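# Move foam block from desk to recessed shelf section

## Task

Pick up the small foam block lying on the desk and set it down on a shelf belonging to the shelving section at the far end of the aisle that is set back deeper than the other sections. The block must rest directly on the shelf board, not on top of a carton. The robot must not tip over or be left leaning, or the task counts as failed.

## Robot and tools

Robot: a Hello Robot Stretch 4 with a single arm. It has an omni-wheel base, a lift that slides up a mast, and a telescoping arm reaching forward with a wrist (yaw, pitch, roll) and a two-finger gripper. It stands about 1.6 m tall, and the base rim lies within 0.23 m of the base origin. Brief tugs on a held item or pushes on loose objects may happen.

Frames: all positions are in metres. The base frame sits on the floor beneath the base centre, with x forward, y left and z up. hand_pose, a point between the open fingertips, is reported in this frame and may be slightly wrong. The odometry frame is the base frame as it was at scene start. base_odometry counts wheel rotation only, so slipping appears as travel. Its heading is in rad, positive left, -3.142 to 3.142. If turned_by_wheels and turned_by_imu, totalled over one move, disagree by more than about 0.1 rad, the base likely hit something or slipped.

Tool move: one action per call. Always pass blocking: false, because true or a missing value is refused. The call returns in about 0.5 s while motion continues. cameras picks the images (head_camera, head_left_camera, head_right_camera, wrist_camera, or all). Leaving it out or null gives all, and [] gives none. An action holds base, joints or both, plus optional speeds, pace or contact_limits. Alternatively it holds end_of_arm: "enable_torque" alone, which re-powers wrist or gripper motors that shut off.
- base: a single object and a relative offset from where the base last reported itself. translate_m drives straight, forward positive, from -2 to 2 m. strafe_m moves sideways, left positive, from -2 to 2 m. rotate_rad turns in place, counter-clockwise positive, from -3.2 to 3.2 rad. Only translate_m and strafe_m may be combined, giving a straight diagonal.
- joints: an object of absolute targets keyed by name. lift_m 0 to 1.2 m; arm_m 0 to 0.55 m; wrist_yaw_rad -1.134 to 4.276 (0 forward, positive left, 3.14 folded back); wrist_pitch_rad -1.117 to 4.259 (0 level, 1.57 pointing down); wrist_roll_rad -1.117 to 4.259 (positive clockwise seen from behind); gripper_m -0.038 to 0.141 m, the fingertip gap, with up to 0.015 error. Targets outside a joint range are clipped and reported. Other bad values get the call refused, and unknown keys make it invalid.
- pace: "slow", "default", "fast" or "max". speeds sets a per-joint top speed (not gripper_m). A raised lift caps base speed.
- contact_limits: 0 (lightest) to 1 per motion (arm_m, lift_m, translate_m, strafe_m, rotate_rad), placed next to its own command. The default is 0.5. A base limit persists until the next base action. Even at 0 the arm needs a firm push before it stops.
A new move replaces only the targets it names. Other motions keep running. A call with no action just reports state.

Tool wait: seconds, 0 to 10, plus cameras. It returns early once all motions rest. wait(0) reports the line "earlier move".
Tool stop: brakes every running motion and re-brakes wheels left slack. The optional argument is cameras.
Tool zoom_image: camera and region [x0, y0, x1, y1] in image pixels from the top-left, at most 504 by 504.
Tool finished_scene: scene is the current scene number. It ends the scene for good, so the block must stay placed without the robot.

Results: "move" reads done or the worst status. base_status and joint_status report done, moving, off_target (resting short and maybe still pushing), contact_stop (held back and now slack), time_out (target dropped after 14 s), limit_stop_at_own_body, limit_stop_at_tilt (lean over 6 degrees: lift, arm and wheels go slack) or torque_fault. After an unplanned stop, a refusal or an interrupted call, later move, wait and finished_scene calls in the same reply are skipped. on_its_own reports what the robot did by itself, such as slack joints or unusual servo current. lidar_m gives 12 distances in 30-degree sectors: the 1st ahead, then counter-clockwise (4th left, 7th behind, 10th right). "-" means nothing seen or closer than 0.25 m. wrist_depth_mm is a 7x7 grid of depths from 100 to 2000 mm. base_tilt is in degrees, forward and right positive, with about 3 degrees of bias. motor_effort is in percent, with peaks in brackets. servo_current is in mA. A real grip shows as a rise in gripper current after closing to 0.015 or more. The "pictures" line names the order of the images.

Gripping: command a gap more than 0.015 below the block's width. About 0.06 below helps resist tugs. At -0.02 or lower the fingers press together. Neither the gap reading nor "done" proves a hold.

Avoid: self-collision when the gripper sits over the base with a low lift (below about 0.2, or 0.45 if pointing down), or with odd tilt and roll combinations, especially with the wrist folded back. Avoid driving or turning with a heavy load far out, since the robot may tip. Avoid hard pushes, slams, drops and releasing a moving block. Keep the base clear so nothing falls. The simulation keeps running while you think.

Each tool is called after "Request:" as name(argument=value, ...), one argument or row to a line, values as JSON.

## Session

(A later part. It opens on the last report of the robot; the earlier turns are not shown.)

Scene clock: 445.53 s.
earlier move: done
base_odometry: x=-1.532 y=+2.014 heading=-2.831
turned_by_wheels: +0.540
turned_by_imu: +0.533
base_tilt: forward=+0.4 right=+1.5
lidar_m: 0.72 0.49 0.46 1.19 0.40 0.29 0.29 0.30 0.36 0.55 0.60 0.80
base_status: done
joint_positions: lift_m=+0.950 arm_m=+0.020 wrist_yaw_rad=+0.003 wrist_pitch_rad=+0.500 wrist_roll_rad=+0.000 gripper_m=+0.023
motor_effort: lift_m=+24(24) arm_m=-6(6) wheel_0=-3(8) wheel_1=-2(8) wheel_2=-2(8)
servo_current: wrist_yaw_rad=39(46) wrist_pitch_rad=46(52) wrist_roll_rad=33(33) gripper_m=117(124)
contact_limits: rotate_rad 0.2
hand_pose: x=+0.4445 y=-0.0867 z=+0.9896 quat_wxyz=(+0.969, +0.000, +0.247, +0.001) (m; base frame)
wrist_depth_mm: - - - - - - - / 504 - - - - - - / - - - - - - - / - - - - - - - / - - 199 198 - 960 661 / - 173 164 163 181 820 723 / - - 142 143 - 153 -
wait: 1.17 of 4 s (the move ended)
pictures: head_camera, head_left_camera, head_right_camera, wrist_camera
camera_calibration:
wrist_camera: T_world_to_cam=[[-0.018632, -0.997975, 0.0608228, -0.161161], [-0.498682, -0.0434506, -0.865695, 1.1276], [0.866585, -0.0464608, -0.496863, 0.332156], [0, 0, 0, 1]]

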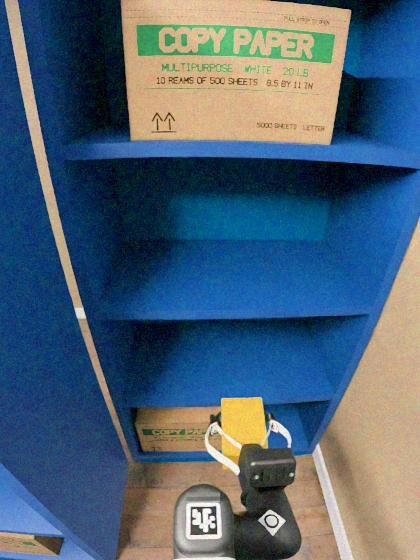

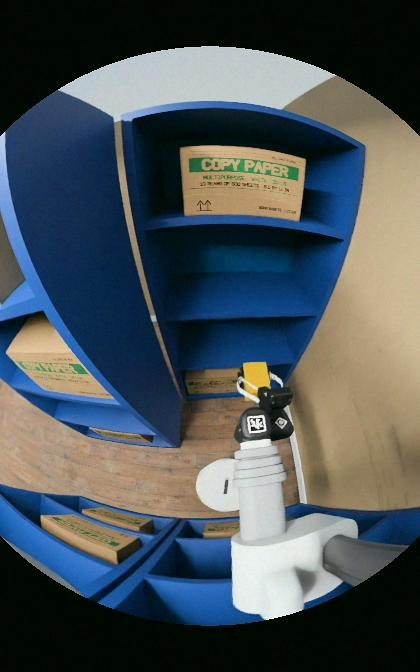

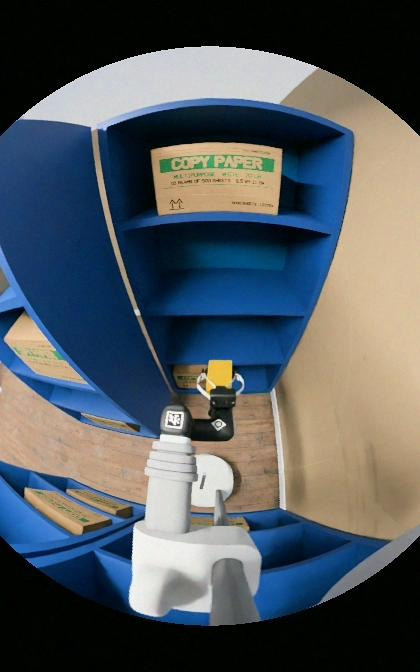

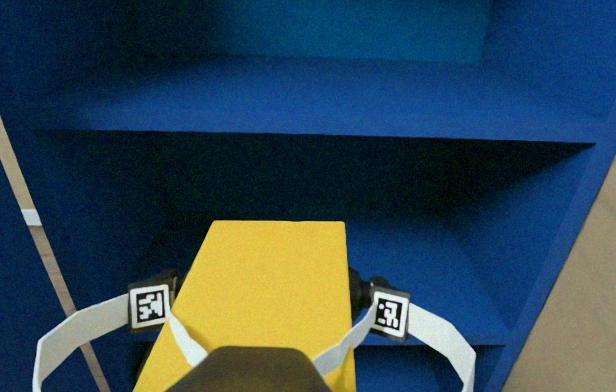

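Request:
move(
  joints={"lift_m": 1.08},
  blocking=false,
  cameras=[],
)

Request:
wait(
  seconds=2,
  cameras=["wrist_camera", "head_camera"],
)

Request:
zoom_image(
  camera="wrist_camera",
  region=[200, 100, 500, 280],
)

Scene clock: 491.27 s.
move: moving
base_odometry: x=-1.532 y=+2.014 heading=-2.831
turned_by_wheels: +0.000
turned_by_imu: -0.001
base_tilt: forward=+0.5 right=+1.3
lidar_m: 0.73 0.50 0.45 1.18 0.42 0.29 0.27 0.30 0.38 0.56 0.59 0.78
joint_positions: lift_m=+0.989 arm_m=+0.020 wrist_yaw_rad=+0.003 wrist_pitch_rad=+0.500 wrist_roll_rad=+0.000 gripper_m=+0.023
joint_status: lift_m moving
measured_speeds: translate_m=+0.000 strafe_m=+0.000 rotate_rad=+0.000 lift_m=+0.149 arm_m=+0.000 wrist_yaw_rad=+0.000 wrist_pitch_rad=+0.000 wrist_roll_rad=+0.000
motor_effort: lift_m=+26(28) arm_m=-6(6) wheel_0=-3(3) wheel_1=-2(2) wheel_2=-2(2)
servo_current: wrist_yaw_rad=26(39) wrist_pitch_rad=46(52) wrist_roll_rad=20(33) gripper_m=117(117)
contact_limits: rotate_rad 0.2
hand_pose: x=+0.4445 y=-0.0867 z=+1.0288 quat_wxyz=(+0.969, +0.000, +0.247, +0.001) (m; base frame)
wrist_depth_mm: - - - - - 854 - / 521 - - - - - - / - - - - - - - / - - - - - - - / - - 200 198 - - 654 / - 174 165 163 182 820 723 / - - 142 143 - 152 -
pictures: none

Scene clock: 492.37 s.
earlier move: done
base_odometry: x=-1.532 y=+2.014 heading=-2.831
turned_by_wheels: +0.000
turned_by_imu: +0.000
base_tilt: forward=+0.4 right=+1.3
lidar_m: 0.73 0.49 0.44 1.20 0.43 0.30 0.27 0.31 0.38 0.56 0.59 0.77
joint_positions: lift_m=+1.080 arm_m=+0.020 wrist_yaw_rad=+0.003 wrist_pitch_rad=+0.500 wrist_roll_rad=+0.000 gripper_m=+0.023
joint_status: all done
motor_effort: lift_m=+24(28) arm_m=-6(6) wheel_0=-3(3) wheel_1=-2(2) wheel_2=-2(2)
servo_current: wrist_yaw_rad=33(46) wrist_pitch_rad=33(52) wrist_roll_rad=26(33) gripper_m=124(124)
contact_limits: rotate_rad 0.2
hand_pose: x=+0.4445 y=-0.0867 z=+1.1196 quat_wxyz=(+0.969, +0.000, +0.247, +0.001) (m; base frame)
wrist_depth_mm: - - - - - - - / 521 - - - - 946 - / - - - - - - - / - - - - - - 603 / - - 200 198 - - 661 / - 171 164 163 181 - 723 / - - 141 143 - 778 -
wait: 1.10 of 2 s (the move ended)
pictures: head_camera, wrist_camera
camera_calibration:
wrist_camera: T_world_to_cam=[[-0.0186318, -0.997975, 0.060823, -0.169066], [-0.498682, -0.0434508, -0.865695, 1.2401], [0.866585, -0.0464608, -0.496863, 0.396724], [0, 0, 0, 1]]

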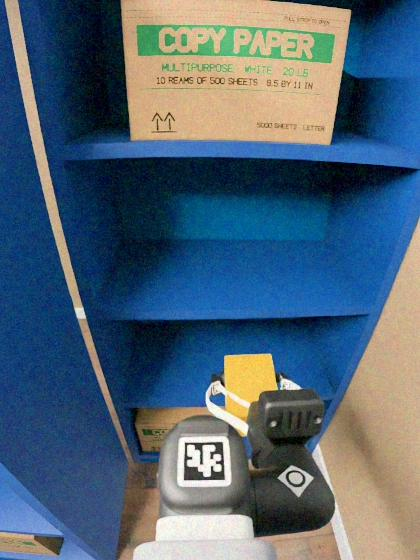

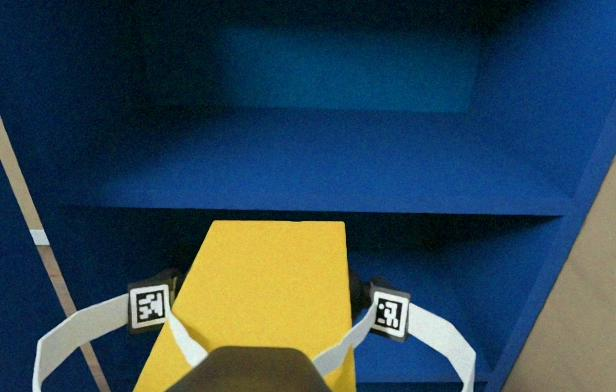

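Scaled by 1.680.

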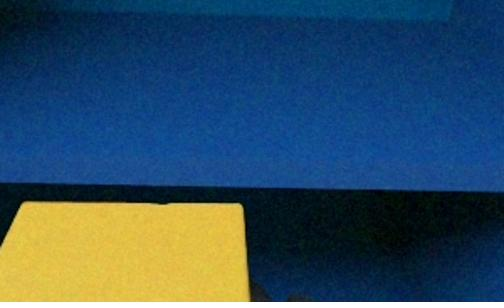

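Request:
move(
  base={"translate_m": 0.15},
  blocking=false,
  contact_limits={"translate_m": 0.2},
  cameras=[],
)

Request:
wait(
  seconds=2,
  cameras=[],
)

Request:
move(
  joints={"arm_m": 0.338, "lift_m": 1.055},
  blocking=false,
  cameras=[],
)

Request:
wait(
  seconds=3,
)

Scene clock: 517.50 s.
move: moving
base_odometry: x=-1.563 y=+2.004 heading=-2.831
turned_by_wheels: +0.000
turned_by_imu: -0.001
base_tilt: forward=+0.3 right=+1.4
lidar_m: 0.70 0.47 0.44 1.06 0.48 0.32 0.30 0.34 0.43 0.54 0.59 0.76
base_status: translate_m moving
joint_positions: lift_m=+1.080 arm_m=+0.020 wrist_yaw_rad=+0.003 wrist_pitch_rad=+0.500 wrist_roll_rad=+0.000 gripper_m=+0.023
measured_speeds: translate_m=+0.125 strafe_m=+0.001 rotate_rad=+0.006 lift_m=+0.000 arm_m=+0.000 wrist_yaw_rad=+0.000 wrist_pitch_rad=+0.000 wrist_roll_rad=+0.000
motor_effort: lift_m=+24(24) arm_m=-6(6) wheel_0=+6(6) wheel_1=+6(6) wheel_2=-8(10)
servo_current: wrist_yaw_rad=39(52) wrist_pitch_rad=46(46) wrist_roll_rad=26(33) gripper_m=104(124)
contact_limits: translate_m 0.2
hand_pose: x=+0.4445 y=-0.0867 z=+1.1196 quat_wxyz=(+0.969, +0.000, +0.247, +0.001) (m; base frame)
wrist_depth_mm: - - - - - 854 - / - - - - - 946 - / - - - - - - - / - - - - - - 585 / - - 200 198 - - - / - 172 164 163 182 - 691 / - - 142 143 - 741 -
pictures: none

Scene clock: 518.83 s.
earlier move: done
base_odometry: x=-1.675 y=+1.969 heading=-2.830
turned_by_wheels: +0.000
turned_by_imu: +0.000
base_tilt: forward=+0.3 right=+1.4
lidar_m: 0.58 0.50 0.38 0.62 0.66 0.44 0.42 0.45 0.58 0.56 0.58 0.62
base_status: done
joint_positions: lift_m=+1.080 arm_m=+0.020 wrist_yaw_rad=+0.003 wrist_pitch_rad=+0.500 wrist_roll_rad=+0.000 gripper_m=+0.023
motor_effort: lift_m=+24(24) arm_m=-6(6) wheel_0=+1(8) wheel_1=+2(6) wheel_2=+1(10)
servo_current: wrist_yaw_rad=39(52) wrist_pitch_rad=46(52) wrist_roll_rad=26(33) gripper_m=111(124)
contact_limits: translate_m 0.2
hand_pose: x=+0.4445 y=-0.0867 z=+1.1196 quat_wxyz=(+0.969, +0.000, +0.247, +0.001) (m; base frame)
wrist_depth_mm: - 741 750 750 750 750 - / 525 788 788 788 798 778 - / 530 - - - - - - / - - - - - - 603 / 455 459 200 199 466 - - / - 172 164 164 182 - - / 138 - 142 143 - 153 -
wait: 1.33 of 2 s (the move ended)
pictures: none

Scene clock: 519.33 s.
move: moving
base_odometry: x=-1.675 y=+1.969 heading=-2.830
turned_by_wheels: +0.000
turned_by_imu: +0.000
base_tilt: forward=+0.3 right=+1.4
lidar_m: 0.57 0.46 0.37 0.63 0.64 0.47 0.42 0.44 0.60 0.55 0.59 0.63
joint_positions: lift_m=+1.056 arm_m=+0.072 wrist_yaw_rad=+0.003 wrist_pitch_rad=+0.500 wrist_roll_rad=+0.000 gripper_m=+0.023
joint_status: lift_m moving; arm_m moving
measured_speeds: translate_m=+0.000 strafe_m=+0.000 rotate_rad=+0.000 lift_m=-0.025 arm_m=+0.199 wrist_yaw_rad=+0.000 wrist_pitch_rad=+0.000 wrist_roll_rad=+0.000
motor_effort: lift_m=+12(20) arm_m=+6(9) wheel_0=+1(2) wheel_1=+2(2) wheel_2=+1(1)
servo_current: wrist_yaw_rad=46(52) wrist_pitch_rad=33(52) wrist_roll_rad=33(33) gripper_m=111(124)
contact_limits: translate_m 0.2
hand_pose: x=+0.4965 y=-0.0867 z=+1.0961 quat_wxyz=(+0.969, +0.000, +0.247, +0.001) (m; base frame)
wrist_depth_mm: - 691 707 707 715 723 - / - 750 759 768 768 750 - / - - - - - - - / - - - - - - - / 404 410 208 198 424 427 430 / - 172 164 163 182 - - / 147 750 142 143 - 778 -
pictures: none

Scene clock: 520.90 s.
earlier move: done
base_odometry: x=-1.675 y=+1.969 heading=-2.830
turned_by_wheels: +0.000
turned_by_imu: +0.000
base_tilt: forward=+0.4 right=+1.2
lidar_m: 0.59 0.49 0.35 0.64 0.64 0.46 0.41 0.43 0.59 0.55 0.56 0.63
joint_positions: lift_m=+1.055 arm_m=+0.338 wrist_yaw_rad=+0.003 wrist_pitch_rad=+0.500 wrist_roll_rad=+0.000 gripper_m=+0.023
joint_status: all done
motor_effort: lift_m=+14(20) arm_m=+6(9) wheel_0=+1(2) wheel_1=+2(2) wheel_2=+1(1)
servo_current: wrist_yaw_rad=39(52) wrist_pitch_rad=39(52) wrist_roll_rad=33(39) gripper_m=111(124)
contact_limits: translate_m 0.2
hand_pose: x=+0.7620 y=-0.0867 z=+1.0954 quat_wxyz=(+0.969, +0.000, +0.247, +0.001) (m; base frame)
wrist_depth_mm: 445 452 452 452 452 455 462 / 480 484 484 488 484 488 488 / 525 521 525 530 530 525 530 / 512 549 - - 554 564 559 / 402 407 208 198 421 421 430 / 332 174 164 163 183 349 351 / 274 283 142 143 296 278 306
wait: 1.57 of 3 s (the move ended)
pictures: head_camera, head_left_camera, head_right_camera, wrist_camera
camera_calibration:
wrist_camera: T_world_to_cam=[[-0.0186288, -0.997975, 0.0608242, -0.161684], [-0.498728, -0.0434509, -0.865669, 1.37755], [0.866559, -0.046461, -0.496908, 0.109608], [0, 0, 0, 1]]

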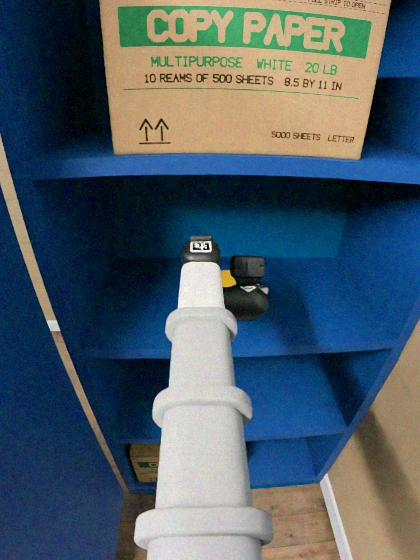

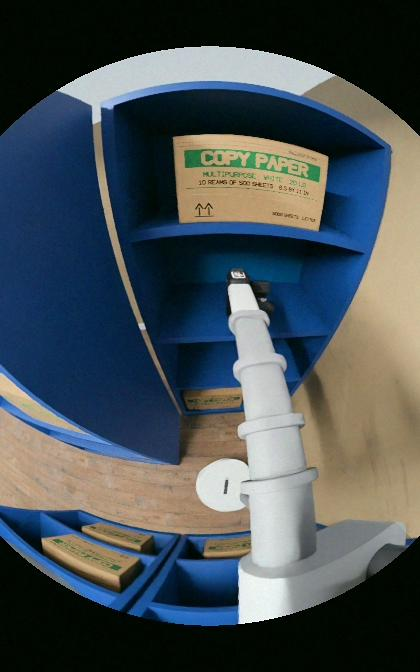

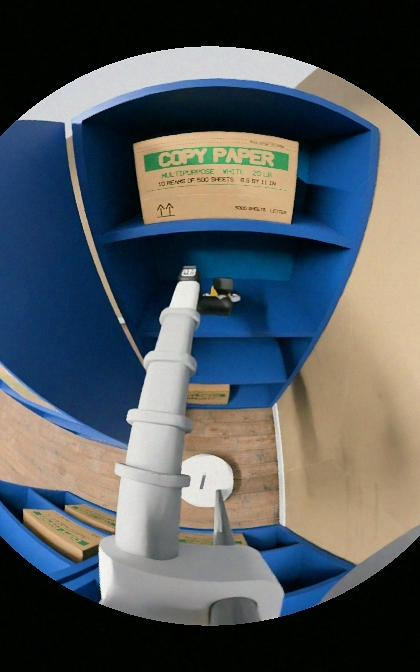

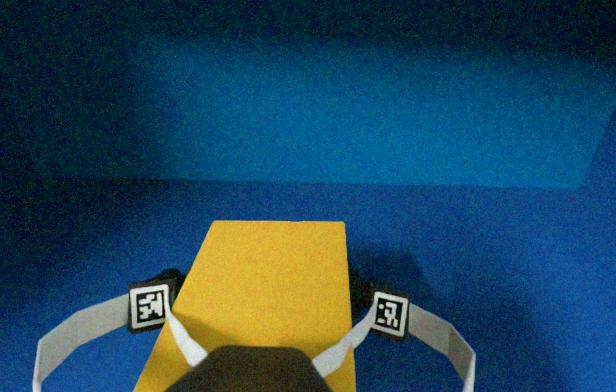

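Request:
move(
  joints={"arm_m": 0.4, "lift_m": 1.01},
  blocking=false,
  contact_limits={"lift_m": 0.2},
  cameras=[],
)

Request:
wait(
  seconds=1.5,
  cameras=["wrist_camera"],
)

Request:
move(
  joints={"lift_m": 0.995},
  speeds={"lift_m": 0.05},
  contact_limits={"lift_m": 0.15},
  blocking=false,
  cameras=[],
)

Request:
wait(
  seconds=1,
  cameras=["wrist_camera"],
)

Scene clock: 536.10 s.
move: moving
base_odometry: x=-1.675 y=+1.969 heading=-2.830
turned_by_wheels: +0.000
turned_by_imu: -0.001
base_tilt: forward=+0.4 right=+1.4
lidar_m: 0.56 0.49 0.37 0.65 0.64 0.43 0.42 0.45 0.57 0.55 0.56 0.63
joint_positions: lift_m=+1.021 arm_m=+0.385 wrist_yaw_rad=+0.003 wrist_pitch_rad=+0.500 wrist_roll_rad=+0.000 gripper_m=+0.023
joint_status: lift_m moving; arm_m moving
measured_speeds: translate_m=+0.000 strafe_m=+0.000 rotate_rad=+0.000 lift_m=-0.084 arm_m=+0.117 wrist_yaw_rad=+0.000 wrist_pitch_rad=+0.000 wrist_roll_rad=+0.000
motor_effort: lift_m=+12(14) arm_m=+6(11) wheel_0=+1(1) wheel_1=+2(2) wheel_2=+1(1)
servo_current: wrist_yaw_rad=33(46) wrist_pitch_rad=26(52) wrist_roll_rad=26(33) gripper_m=117(124)
contact_limits: lift_m 0.2; translate_m 0.2
hand_pose: x=+0.8089 y=-0.0867 z=+1.0608 quat_wxyz=(+0.969, +0.000, +0.247, +0.001) (m; base frame)
wrist_depth_mm: 404 407 410 413 413 413 418 / 433 436 439 439 442 445 445 / 473 473 477 480 480 480 480 / 436 424 449 455 462 449 452 / 347 353 200 198 368 373 373 / 289 175 165 163 183 304 307 / 239 248 142 143 256 242 267
pictures: none

Scene clock: 536.67 s.
earlier move: done
base_odometry: x=-1.675 y=+1.969 heading=-2.830
turned_by_wheels: +0.000
turned_by_imu: +0.000
base_tilt: forward=+0.3 right=+1.5
lidar_m: 0.59 0.50 0.34 0.64 0.63 0.46 0.42 0.46 0.59 0.56 0.57 0.62
joint_positions: lift_m=+1.010 arm_m=+0.400 wrist_yaw_rad=+0.003 wrist_pitch_rad=+0.500 wrist_roll_rad=+0.000 gripper_m=+0.023
joint_status: all done
motor_effort: lift_m=+14(15) arm_m=+6(11) wheel_0=+1(1) wheel_1=+2(2) wheel_2=+1(1)
servo_current: wrist_yaw_rad=39(46) wrist_pitch_rad=39(59) wrist_roll_rad=26(33) gripper_m=117(124)
contact_limits: lift_m 0.2; translate_m 0.2
hand_pose: x=+0.8240 y=-0.0867 z=+1.0504 quat_wxyz=(+0.969, +0.000, +0.247, +0.001) (m; base frame)
wrist_depth_mm: 389 392 394 394 394 397 394 / 421 421 424 424 427 427 427 / 452 455 455 459 462 459 462 / 415 418 407 433 436 427 452 / 330 336 200 199 347 351 355 / 274 175 164 163 183 290 289 / 227 236 142 143 243 237 251
wait: 0.57 of 1.5 s (the move ended)
pictures: wrist_camera
camera_calibration:
wrist_camera: T_world_to_cam=[[-0.0186291, -0.997975, 0.0608239, -0.157792], [-0.498728, -0.0434505, -0.865669, 1.36953], [0.866558, -0.0464612, -0.496908, 0.0335214], [0, 0, 0, 1]]

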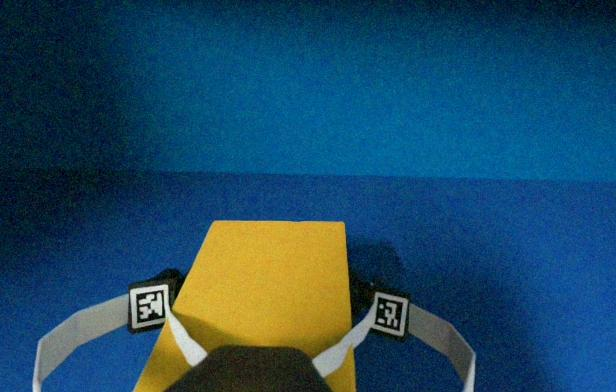

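Scene clock: 537.17 s.
move: moving
base_odometry: x=-1.675 y=+1.969 heading=-2.830
turned_by_wheels: +0.000
turned_by_imu: +0.000
base_tilt: forward=+0.5 right=+1.5
lidar_m: 0.57 0.47 0.37 0.59 0.64 0.46 0.42 0.44 0.60 0.53 0.58 0.62
joint_positions: lift_m=+0.995 arm_m=+0.400 wrist_yaw_rad=+0.003 wrist_pitch_rad=+0.500 wrist_roll_rad=+0.000 gripper_m=+0.023
joint_status: lift_m moving
motor_effort: lift_m=+15(15) arm_m=+6(6) wheel_0=+1(1) wheel_1=+2(2) wheel_2=+1(1)
servo_current: wrist_yaw_rad=33(46) wrist_pitch_rad=39(59) wrist_roll_rad=26(33) gripper_m=117(124)
contact_limits: lift_m 0.15; translate_m 0.2
hand_pose: x=+0.8240 y=-0.0867 z=+1.0354 quat_wxyz=(+0.969, +0.000, +0.247, +0.001) (m; base frame)
wrist_depth_mm: 392 394 394 392 397 394 392 / 424 418 424 424 427 424 427 / 455 459 459 459 459 459 462 / 387 392 397 404 410 415 421 / 306 310 208 198 324 325 329 / 256 173 164 163 184 268 268 / 211 220 142 143 227 220 235
pictures: none

Scene clock: 537.43 s.
earlier move: done
base_odometry: x=-1.675 y=+1.969 heading=-2.830
turned_by_wheels: +0.000
turned_by_imu: +0.000
base_tilt: forward=+0.3 right=+1.5
lidar_m: 0.54 0.50 0.35 0.63 0.64 0.47 0.41 0.46 0.60 0.55 0.58 0.61
joint_positions: lift_m=+0.995 arm_m=+0.400 wrist_yaw_rad=+0.003 wrist_pitch_rad=+0.500 wrist_roll_rad=+0.000 gripper_m=+0.023
joint_status: all done
motor_effort: lift_m=+14(15) arm_m=+6(6) wheel_0=+1(1) wheel_1=+2(2) wheel_2=+1(1)
servo_current: wrist_yaw_rad=26(46) wrist_pitch_rad=33(59) wrist_roll_rad=26(33) gripper_m=111(124)
contact_limits: lift_m 0.15; translate_m 0.2
hand_pose: x=+0.8240 y=-0.0867 z=+1.0354 quat_wxyz=(+0.969, +0.000, +0.247, +0.001) (m; base frame)
wrist_depth_mm: 389 392 392 394 397 394 397 / 418 421 424 424 427 427 427 / 459 459 455 462 462 462 462 / 389 389 399 404 410 415 421 / 307 310 208 198 324 325 329 / 255 174 165 163 183 268 270 / 211 220 142 143 227 220 236
wait: 0.27 of 1 s (the move ended)
pictures: wrist_camera
camera_calibration:
wrist_camera: T_world_to_cam=[[-0.0186293, -0.997975, 0.0608239, -0.156878], [-0.498728, -0.0434504, -0.865669, 1.35653], [0.866558, -0.0464614, -0.496909, 0.0260572], [0, 0, 0, 1]]

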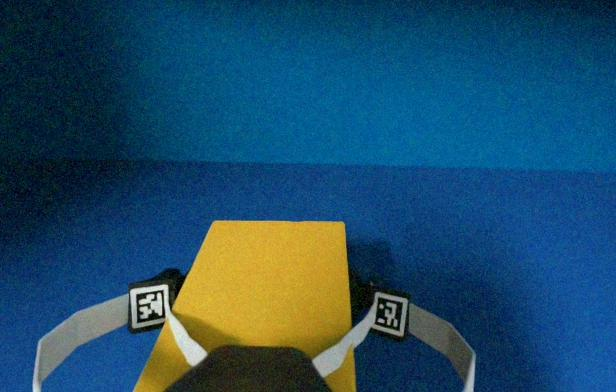

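Request:
move(
  joints={"lift_m": 0.985},
  speeds={"lift_m": 0.03},
  contact_limits={"lift_m": 0.1},
  blocking=false,
  cameras=[],
)

Request:
wait(
  seconds=1,
  cameras=["wrist_camera"],
)

Scene clock: 544.80 s.
move: moving
base_odometry: x=-1.675 y=+1.969 heading=-2.830
turned_by_wheels: +0.000
turned_by_imu: -0.001
base_tilt: forward=+0.4 right=+1.4
lidar_m: 0.58 0.49 0.37 0.60 0.61 0.44 0.41 0.45 0.58 0.54 0.59 0.62
joint_positions: lift_m=+0.985 arm_m=+0.400 wrist_yaw_rad=+0.003 wrist_pitch_rad=+0.500 wrist_roll_rad=+0.000 gripper_m=+0.023
joint_status: lift_m moving
motor_effort: lift_m=+15(15) arm_m=+6(6) wheel_0=+1(1) wheel_1=+2(2) wheel_2=+1(1)
servo_current: wrist_yaw_rad=46(46) wrist_pitch_rad=52(52) wrist_roll_rad=33(33) gripper_m=111(117)
contact_limits: lift_m 0.1; translate_m 0.2
hand_pose: x=+0.8240 y=-0.0867 z=+1.0254 quat_wxyz=(+0.969, +0.000, +0.247, +0.001) (m; base frame)
wrist_depth_mm: 392 392 392 392 392 394 397 / 421 424 424 424 424 427 424 / 449 449 452 459 459 459 459 / 368 375 379 382 389 397 399 / 293 296 208 198 309 310 314 / 240 175 165 163 183 255 256 / 200 208 142 143 215 209 224
pictures: none

Scene clock: 545.03 s.
earlier move: done
base_odometry: x=-1.675 y=+1.969 heading=-2.830
turned_by_wheels: +0.000
turned_by_imu: +0.000
base_tilt: forward=+0.2 right=+1.4
lidar_m: 0.57 0.47 0.36 0.64 0.64 0.44 0.41 0.44 0.59 0.55 0.59 0.62
joint_positions: lift_m=+0.985 arm_m=+0.400 wrist_yaw_rad=+0.003 wrist_pitch_rad=+0.500 wrist_roll_rad=+0.000 gripper_m=+0.023
joint_status: all done
motor_effort: lift_m=+14(15) arm_m=+6(6) wheel_0=+1(1) wheel_1=+2(2) wheel_2=+1(1)
servo_current: wrist_yaw_rad=26(46) wrist_pitch_rad=39(52) wrist_roll_rad=26(33) gripper_m=117(117)
contact_limits: lift_m 0.1; translate_m 0.2
hand_pose: x=+0.8240 y=-0.0867 z=+1.0254 quat_wxyz=(+0.969, +0.000, +0.247, +0.001) (m; base frame)
wrist_depth_mm: 389 392 392 394 394 394 394 / 418 421 424 424 424 427 424 / 445 449 452 455 459 459 459 / 368 370 377 384 387 394 399 / 291 296 208 198 307 310 312 / 241 174 164 163 183 256 256 / 200 208 142 143 215 210 224
wait: 0.23 of 1 s (the move ended)
pictures: wrist_camera
camera_calibration:
wrist_camera: T_world_to_cam=[[-0.018629, -0.997975, 0.060824, -0.15627], [-0.498728, -0.0434506, -0.865669, 1.34787], [0.866558, -0.0464612, -0.496909, 0.021085], [0, 0, 0, 1]]

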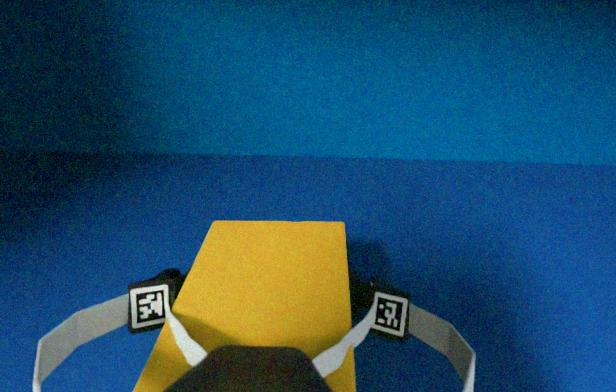

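Request:
move(
  joints={"lift_m": 0.977},
  speeds={"lift_m": 0.03},
  contact_limits={"lift_m": 0.1},
  blocking=false,
  cameras=[],
)

Request:
wait(
  seconds=0.7,
  cameras=["wrist_camera"],
)

Scene clock: 552.80 s.
move: moving
base_odometry: x=-1.675 y=+1.969 heading=-2.830
turned_by_wheels: +0.000
turned_by_imu: -0.001
base_tilt: forward=+0.5 right=+1.4
lidar_m: 0.58 0.48 0.37 0.64 0.62 0.45 0.43 0.45 0.59 0.54 0.59 0.62
joint_positions: lift_m=+0.978 arm_m=+0.400 wrist_yaw_rad=+0.003 wrist_pitch_rad=+0.500 wrist_roll_rad=+0.000 gripper_m=+0.023
joint_status: lift_m moving
motor_effort: lift_m=+10(15) arm_m=+6(6) wheel_0=+1(1) wheel_1=+2(2) wheel_2=+1(1)
servo_current: wrist_yaw_rad=39(46) wrist_pitch_rad=33(59) wrist_roll_rad=26(33) gripper_m=104(117)
contact_limits: lift_m 0.1; translate_m 0.2
hand_pose: x=+0.8240 y=-0.0867 z=+1.0176 quat_wxyz=(+0.969, +0.000, +0.247, +0.001) (m; base frame)
wrist_depth_mm: 394 392 394 394 397 399 399 / 415 421 421 424 427 430 430 / 442 449 449 459 459 462 462 / 368 370 375 384 387 394 397 / 287 294 208 198 304 307 309 / 237 176 163 163 183 252 252 / 197 199 138 143 211 206 220
pictures: none

Scene clock: 552.97 s.
earlier move: done
base_odometry: x=-1.675 y=+1.969 heading=-2.830
turned_by_wheels: +0.000
turned_by_imu: +0.000
base_tilt: forward=+0.3 right=+1.3
lidar_m: 0.59 0.49 0.36 0.65 0.65 0.46 0.42 0.46 0.57 0.55 0.60 0.63
joint_positions: lift_m=+0.978 arm_m=+0.400 wrist_yaw_rad=+0.003 wrist_pitch_rad=+0.500 wrist_roll_rad=+0.000 gripper_m=+0.023
joint_status: all done
motor_effort: lift_m=+12(15) arm_m=+6(6) wheel_0=+1(1) wheel_1=+2(2) wheel_2=+1(1)
servo_current: wrist_yaw_rad=39(46) wrist_pitch_rad=39(59) wrist_roll_rad=33(33) gripper_m=104(117)
contact_limits: lift_m 0.1; translate_m 0.2
hand_pose: x=+0.8240 y=-0.0867 z=+1.0176 quat_wxyz=(+0.969, +0.000, +0.247, +0.001) (m; base frame)
wrist_depth_mm: 392 389 394 397 399 397 399 / 418 418 421 424 427 430 430 / 439 442 449 455 462 466 462 / 366 373 375 379 387 397 397 / 290 294 208 198 303 307 310 / 237 176 163 163 183 251 252 / 198 200 139 143 211 206 220
wait: 0.17 of 0.7 s (the move ended)
pictures: wrist_camera
camera_calibration:
wrist_camera: T_world_to_cam=[[-0.0186289, -0.997975, 0.0608241, -0.155794], [-0.498728, -0.0434508, -0.865669, 1.34109], [0.866558, -0.0464612, -0.496909, 0.0171938], [0, 0, 0, 1]]

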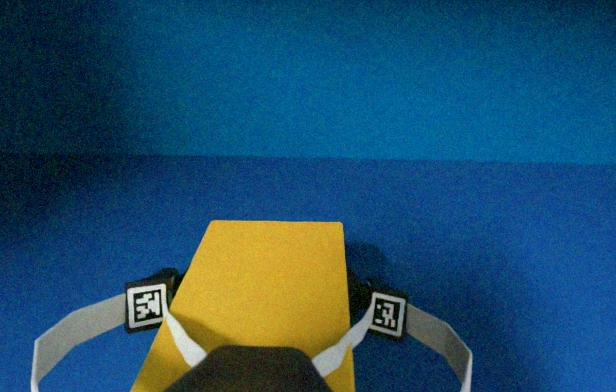

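Request:
move(
  joints={"gripper_m": 0.07},
  pace="slow",
  blocking=false,
  cameras=[],
)

Request:
wait(
  seconds=1.5,
  cameras=["wrist_camera"],
)

Request:
move(
  joints={"gripper_m": 0.125},
  pace="slow",
  blocking=false,
  cameras=[],
)

Request:
wait(
  seconds=1.5,
  cameras=["wrist_camera"],
)

Scene clock: 562.97 s.
move: moving
base_odometry: x=-1.675 y=+1.969 heading=-2.830
turned_by_wheels: +0.000
turned_by_imu: -0.001
base_tilt: forward=+0.4 right=+1.3
lidar_m: 0.58 0.48 0.36 0.63 0.65 0.45 0.42 0.43 0.56 0.54 0.57 0.60
joint_positions: lift_m=+0.978 arm_m=+0.400 wrist_yaw_rad=+0.003 wrist_pitch_rad=+0.500 wrist_roll_rad=+0.000 gripper_m=+0.033
joint_status: gripper_m moving
motor_effort: lift_m=+12(12) arm_m=+6(6) wheel_0=+1(1) wheel_1=+2(2) wheel_2=+1(1)
servo_current: wrist_yaw_rad=39(46) wrist_pitch_rad=33(59) wrist_roll_rad=26(33) gripper_m=46(111)
contact_limits: lift_m 0.1; translate_m 0.2
hand_pose: x=+0.8240 y=-0.0867 z=+1.0176 quat_wxyz=(+0.969, +0.000, +0.247, +0.001) (m; base frame)
wrist_depth_mm: 389 389 392 394 397 397 399 / 418 421 421 427 427 430 427 / 439 445 455 455 459 466 462 / 368 377 379 384 394 397 402 / 290 294 209 200 304 309 310 / 237 177 165 165 186 253 253 / 199 206 144 149 211 206 220
pictures: none

Scene clock: 564.47 s.
earlier move: moving
base_odometry: x=-1.675 y=+1.969 heading=-2.830
turned_by_wheels: +0.000
turned_by_imu: +0.000
base_tilt: forward=+0.3 right=+1.4
lidar_m: 0.59 0.48 0.37 0.62 0.61 0.46 0.43 0.44 0.60 0.57 0.57 0.62
joint_positions: lift_m=+0.978 arm_m=+0.400 wrist_yaw_rad=+0.003 wrist_pitch_rad=+0.499 wrist_roll_rad=+0.000 gripper_m=+0.070
joint_status: gripper_m moving
motor_effort: lift_m=+12(12) arm_m=+6(6) wheel_0=+1(1) wheel_1=+2(2) wheel_2=+1(1)
servo_current: wrist_yaw_rad=46(46) wrist_pitch_rad=46(59) wrist_roll_rad=26(39) gripper_m=26(111)
contact_limits: lift_m 0.1; translate_m 0.2
hand_pose: x=+0.8242 y=-0.0867 z=+1.0179 quat_wxyz=(+0.969, +0.000, +0.247, +0.001) (m; base frame)
wrist_depth_mm: 389 387 394 397 397 402 407 / 415 418 424 424 427 433 433 / 445 449 452 455 459 466 469 / 384 387 392 402 404 410 415 / 298 303 218 208 314 317 320 / 244 193 170 170 197 259 259 / 213 204 148 148 210 218 225
wait: 1.50 s; no rest
pictures: wrist_camera
camera_calibration:
wrist_camera: T_world_to_cam=[[-0.0187612, -0.997974, 0.0607953, -0.155685], [-0.497569, -0.0434221, -0.866337, 1.3412], [0.867221, -0.0465034, -0.495747, 0.0154726], [0, 0, 0, 1]]

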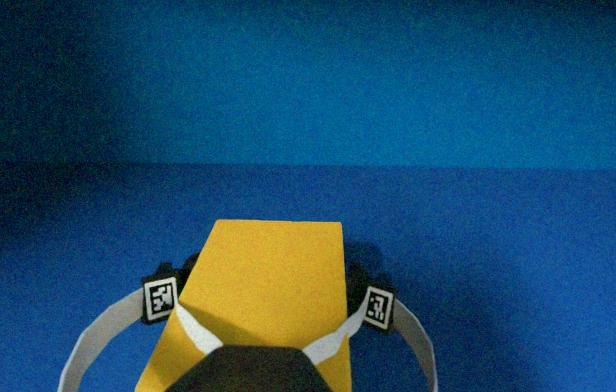

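Scene clock: 564.97 s.
move: moving
base_odometry: x=-1.675 y=+1.969 heading=-2.830
turned_by_wheels: +0.000
turned_by_imu: +0.000
base_tilt: forward=+0.3 right=+1.5
lidar_m: 0.59 0.48 0.34 0.62 0.62 0.44 0.42 0.46 0.58 0.56 0.59 0.62
joint_positions: lift_m=+0.978 arm_m=+0.400 wrist_yaw_rad=+0.002 wrist_pitch_rad=+0.498 wrist_roll_rad=+0.000 gripper_m=+0.080
joint_status: gripper_m moving
measured_speeds: translate_m=+0.000 strafe_m=+0.000 rotate_rad=+0.000 lift_m=+0.000 arm_m=+0.000 wrist_yaw_rad=-0.001 wrist_pitch_rad=-0.001 wrist_roll_rad=+0.000
motor_effort: lift_m=+12(12) arm_m=+6(6) wheel_0=+1(1) wheel_1=+2(2) wheel_2=+1(1)
servo_current: wrist_yaw_rad=39(46) wrist_pitch_rad=26(39) wrist_roll_rad=20(33) gripper_m=13(85)
contact_limits: lift_m 0.1; translate_m 0.2
hand_pose: x=+0.8243 y=-0.0868 z=+1.0180 quat_wxyz=(+0.969, +0.000, +0.246, +0.001) (m; base frame)
wrist_depth_mm: 387 389 394 397 399 402 410 / 415 415 418 424 424 430 433 / 445 449 452 455 462 462 466 / 384 387 397 399 407 413 415 / 301 304 217 209 315 319 324 / 245 194 171 171 200 259 260 / 214 198 149 150 211 226 226
pictures: none

Scene clock: 566.47 s.
earlier move: moving
base_odometry: x=-1.675 y=+1.969 heading=-2.831
turned_by_wheels: +0.000
turned_by_imu: +0.000
base_tilt: forward=+0.3 right=+1.6
lidar_m: 0.59 0.47 0.37 0.65 0.64 0.44 0.40 0.43 0.60 0.53 0.57 0.64
joint_positions: lift_m=+0.978 arm_m=+0.400 wrist_yaw_rad=+0.001 wrist_pitch_rad=+0.496 wrist_roll_rad=+0.000 gripper_m=+0.118
joint_status: gripper_m moving
measured_speeds: translate_m=+0.000 strafe_m=+0.000 rotate_rad=+0.000 lift_m=+0.000 arm_m=+0.000 wrist_yaw_rad=+0.000 wrist_pitch_rad=-0.001 wrist_roll_rad=+0.000
motor_effort: lift_m=+12(12) arm_m=+6(6) wheel_0=+1(1) wheel_1=+2(2) wheel_2=+0(1)
servo_current: wrist_yaw_rad=26(46) wrist_pitch_rad=46(65) wrist_roll_rad=26(33) gripper_m=78(91)
contact_limits: lift_m 0.1; translate_m 0.2
hand_pose: x=+0.8244 y=-0.0872 z=+1.0185 quat_wxyz=(+0.969, +0.000, +0.245, +0.000) (m; base frame)
wrist_depth_mm: 387 389 392 397 402 404 410 / 413 415 421 430 427 433 436 / 442 449 452 455 462 466 469 / 394 399 404 413 413 424 430 / 307 310 225 216 324 327 330 / 251 191 176 177 202 264 266 / 218 202 153 149 221 222 229
wait: 1.50 s; no rest
pictures: wrist_camera
camera_calibration:
wrist_camera: T_world_to_cam=[[-0.0208063, -0.997937, 0.0607407, -0.154455], [-0.495473, -0.0424763, -0.867584, 1.34145], [0.868374, -0.0481466, -0.493567, 0.012295], [0, 0, 0, 1]]

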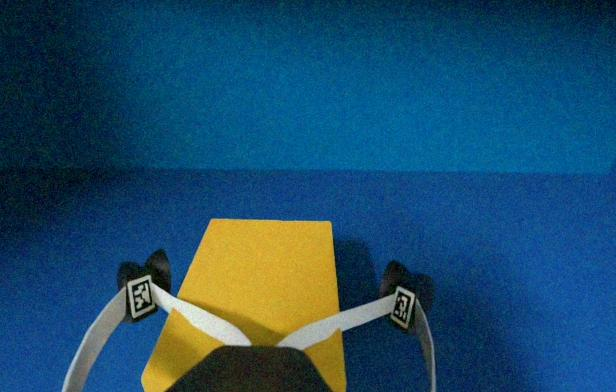

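Request:
move(
  joints={"lift_m": 1.0},
  speeds={"lift_m": 0.06},
  blocking=false,
  cameras=[],
)

Request:
wait(
  seconds=0.6,
  cameras=["wrist_camera"],
)

Request:
move(
  joints={"lift_m": 1.08},
  blocking=false,
  cameras=[],
)

Request:
wait(
  seconds=1.5,
  cameras=["wrist_camera"],
)

Scene clock: 576.10 s.
earlier move: done
move: moving
base_odometry: x=-1.675 y=+1.969 heading=-2.831
turned_by_wheels: +0.000
turned_by_imu: -0.001
base_tilt: forward=+0.2 right=+1.4
lidar_m: 0.58 0.48 0.38 0.64 0.64 0.44 0.41 0.45 0.58 0.54 0.58 0.62
joint_positions: lift_m=+0.999 arm_m=+0.400 wrist_yaw_rad=+0.001 wrist_pitch_rad=+0.499 wrist_roll_rad=+0.000 gripper_m=+0.125
joint_status: lift_m moving; the others done
measured_speeds: translate_m=+0.000 strafe_m=+0.000 rotate_rad=+0.000 lift_m=+0.026 arm_m=+0.000 wrist_yaw_rad=+0.000 wrist_pitch_rad=+0.006 wrist_roll_rad=+0.000
motor_effort: lift_m=+24(25) arm_m=+6(6) wheel_0=+1(1) wheel_1=+2(2) wheel_2=+0(1)
servo_current: wrist_yaw_rad=33(39) wrist_pitch_rad=39(52) wrist_roll_rad=26(33) gripper_m=52(52)
contact_limits: translate_m 0.2
hand_pose: x=+0.8240 y=-0.0872 z=+1.0390 quat_wxyz=(+0.969, +0.000, +0.247, +0.000) (m; base frame)
wrist_depth_mm: 392 389 397 394 399 402 407 / 418 418 424 427 430 433 436 / 452 455 455 462 466 469 473 / 397 402 407 415 415 421 427 / 314 320 236 236 330 334 336 / 259 216 187 187 197 274 276 / 222 218 163 133 230 233 240
pictures: none

Scene clock: 576.57 s.
earlier move: done
base_odometry: x=-1.675 y=+1.969 heading=-2.831
turned_by_wheels: +0.000
turned_by_imu: +0.000
base_tilt: forward=+0.4 right=+1.5
lidar_m: 0.58 0.48 0.36 0.65 0.65 0.45 0.42 0.46 0.57 0.55 0.56 0.63
joint_positions: lift_m=+1.000 arm_m=+0.400 wrist_yaw_rad=+0.001 wrist_pitch_rad=+0.499 wrist_roll_rad=+0.000 gripper_m=+0.125
joint_status: all done
motor_effort: lift_m=+24(25) arm_m=+6(6) wheel_0=+1(1) wheel_1=+2(2) wheel_2=+0(1)
servo_current: wrist_yaw_rad=33(39) wrist_pitch_rad=39(52) wrist_roll_rad=26(33) gripper_m=33(52)
contact_limits: translate_m 0.2
hand_pose: x=+0.8239 y=-0.0872 z=+1.0397 quat_wxyz=(+0.969, +0.000, +0.247, +0.000) (m; base frame)
wrist_depth_mm: 392 392 392 397 399 399 404 / 418 421 424 424 430 430 433 / 449 455 459 462 462 469 469 / 397 402 404 415 415 424 430 / 314 320 238 240 330 334 336 / 262 199 189 191 196 276 274 / 228 217 164 167 230 233 241
wait: 0.47 of 0.6 s (the move ended)
pictures: wrist_camera
camera_calibration:
wrist_camera: T_world_to_cam=[[-0.0206007, -0.997937, 0.060814, -0.155995], [-0.498412, -0.0424788, -0.865899, 1.36023], [0.866696, -0.0481486, -0.496508, 0.027571], [0, 0, 0, 1]]

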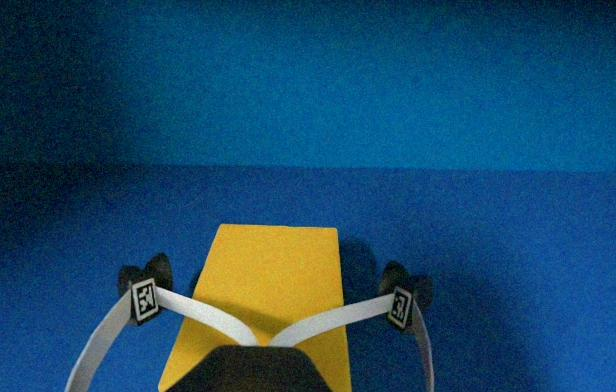

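Scene clock: 577.07 s.
move: moving
base_odometry: x=-1.675 y=+1.969 heading=-2.831
turned_by_wheels: +0.000
turned_by_imu: +0.000
base_tilt: forward=+0.3 right=+1.3
lidar_m: 0.58 0.49 0.37 0.64 0.64 0.43 0.42 0.44 0.60 0.55 0.59 0.62
joint_positions: lift_m=+1.039 arm_m=+0.400 wrist_yaw_rad=+0.001 wrist_pitch_rad=+0.499 wrist_roll_rad=+0.000 gripper_m=+0.125
joint_status: lift_m moving
measured_speeds: translate_m=+0.000 strafe_m=+0.000 rotate_rad=+0.000 lift_m=+0.149 arm_m=+0.000 wrist_yaw_rad=+0.000 wrist_pitch_rad=+0.000 wrist_roll_rad=+0.000
motor_effort: lift_m=+26(27) arm_m=+6(6) wheel_0=+1(1) wheel_1=+2(2) wheel_2=+0(1)
servo_current: wrist_yaw_rad=33(39) wrist_pitch_rad=39(52) wrist_roll_rad=33(33) gripper_m=39(52)
contact_limits: translate_m 0.2
hand_pose: x=+0.8239 y=-0.0872 z=+1.0789 quat_wxyz=(+0.969, +0.000, +0.247, +0.000) (m; base frame)
wrist_depth_mm: 392 392 394 397 397 399 402 / 418 421 424 427 430 433 433 / 452 455 459 462 466 469 469 / 466 473 477 480 488 492 496 / 373 375 382 384 389 392 397 / 306 198 236 246 198 325 336 / 268 264 213 - 272 273 283
pictures: none

Scene clock: 577.90 s.
earlier move: done
base_odometry: x=-1.675 y=+1.969 heading=-2.831
turned_by_wheels: +0.000
turned_by_imu: +0.000
base_tilt: forward=+0.3 right=+1.3
lidar_m: 0.57 0.48 0.35 0.61 0.63 0.46 0.42 0.46 0.60 0.55 0.59 0.62
joint_positions: lift_m=+1.080 arm_m=+0.400 wrist_yaw_rad=+0.001 wrist_pitch_rad=+0.499 wrist_roll_rad=+0.000 gripper_m=+0.125
joint_status: all done
motor_effort: lift_m=+24(27) arm_m=+6(6) wheel_0=+1(1) wheel_1=+2(2) wheel_2=+0(1)
servo_current: wrist_yaw_rad=33(46) wrist_pitch_rad=26(52) wrist_roll_rad=26(33) gripper_m=39(52)
contact_limits: translate_m 0.2
hand_pose: x=+0.8239 y=-0.0872 z=+1.1197 quat_wxyz=(+0.969, +0.000, +0.247, +0.000) (m; base frame)
wrist_depth_mm: 392 392 392 397 399 399 399 / 415 421 421 427 430 430 433 / 449 455 455 462 466 469 469 / 488 492 496 500 504 508 512 / 436 439 433 439 442 442 449 / 362 199 347 389 198 382 382 / 317 312 315 - 324 324 334
wait: 0.83 of 1.5 s (the move ended)
pictures: wrist_camera
camera_calibration:
wrist_camera: T_world_to_cam=[[-0.0205972, -0.997936, 0.0608153, -0.160864], [-0.498462, -0.0424789, -0.86587, 1.4295], [0.866667, -0.0481486, -0.496559, 0.0673766], [0, 0, 0, 1]]

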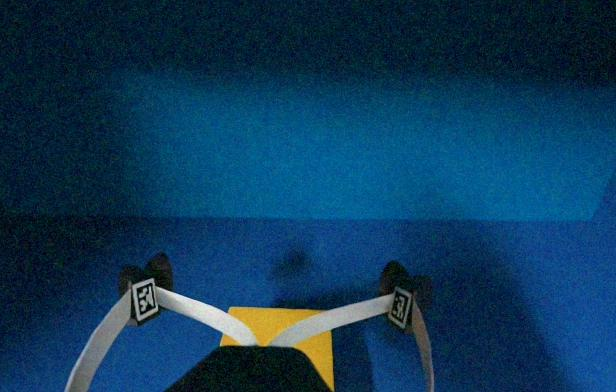

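Request:
move(
  joints={"arm_m": 0.05},
  blocking=false,
  cameras=[],
)

Request:
wait(
  seconds=2,
  cameras=["wrist_camera", "head_camera"],
)

Scene clock: 583.17 s.
move: moving
base_odometry: x=-1.675 y=+1.969 heading=-2.831
turned_by_wheels: +0.000
turned_by_imu: -0.001
base_tilt: forward=+0.4 right=+1.3
lidar_m: 0.59 0.50 0.36 0.63 0.63 0.43 0.42 0.43 0.59 0.55 0.59 0.61
joint_positions: lift_m=+1.080 arm_m=+0.348 wrist_yaw_rad=+0.001 wrist_pitch_rad=+0.499 wrist_roll_rad=+0.000 gripper_m=+0.125
joint_status: arm_m moving
measured_speeds: translate_m=+0.000 strafe_m=+0.000 rotate_rad=+0.000 lift_m=+0.000 arm_m=-0.198 wrist_yaw_rad=+0.000 wrist_pitch_rad=+0.000 wrist_roll_rad=+0.000
motor_effort: lift_m=+24(24) arm_m=-8(10) wheel_0=+1(1) wheel_1=+1(2) wheel_2=+0(1)
servo_current: wrist_yaw_rad=33(39) wrist_pitch_rad=46(59) wrist_roll_rad=26(33) gripper_m=46(46)
contact_limits: translate_m 0.2
hand_pose: x=+0.7719 y=-0.0872 z=+1.1197 quat_wxyz=(+0.969, +0.000, +0.247, +0.000) (m; base frame)
wrist_depth_mm: 430 433 436 436 436 436 442 / 466 466 469 473 473 473 473 / 504 504 504 512 512 512 512 / 539 539 544 539 544 549 544 / 436 442 433 439 442 445 449 / 362 199 304 297 198 382 382 / 317 312 315 - 324 325 334
pictures: none

Scene clock: 584.83 s.
earlier move: done
base_odometry: x=-1.675 y=+1.969 heading=-2.831
turned_by_wheels: +0.000
turned_by_imu: +0.000
base_tilt: forward=+0.3 right=+1.3
lidar_m: 0.59 0.48 0.37 0.64 0.63 0.43 0.43 0.46 0.60 0.54 0.60 0.63
joint_positions: lift_m=+1.080 arm_m=+0.050 wrist_yaw_rad=+0.001 wrist_pitch_rad=+0.500 wrist_roll_rad=+0.000 gripper_m=+0.125
joint_status: all done
motor_effort: lift_m=+24(24) arm_m=-6(10) wheel_0=+1(1) wheel_1=+2(2) wheel_2=-1(1)
servo_current: wrist_yaw_rad=33(46) wrist_pitch_rad=39(59) wrist_roll_rad=26(33) gripper_m=46(52)
contact_limits: translate_m 0.2
hand_pose: x=+0.4744 y=-0.0872 z=+1.1197 quat_wxyz=(+0.969, +0.000, +0.247, +0.000) (m; base frame)
wrist_depth_mm: - 707 715 715 723 732 - / - 759 768 778 768 768 - / - - - - - 820 - / - - - 508 - - - / 424 442 436 439 442 445 455 / 430 190 177 439 196 452 - / - 778 - - - - -
wait: 1.67 of 2 s (the move ended)
pictures: head_camera, wrist_camera
camera_calibration:
wrist_camera: T_world_to_cam=[[-0.0205927, -0.997936, 0.0608169, -0.168067], [-0.498524, -0.042479, -0.865834, 1.25523], [0.866631, -0.0481485, -0.496621, 0.370406], [0, 0, 0, 1]]

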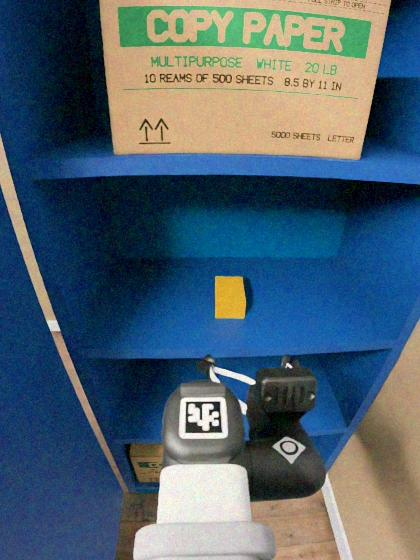

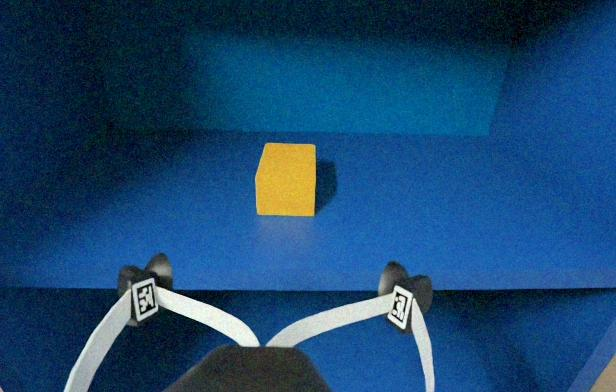

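Block rests on the recessed section's empty shelf, well inside.

Request:
finished_scene(
  scene=1,
)

The scene is finished: the task was done.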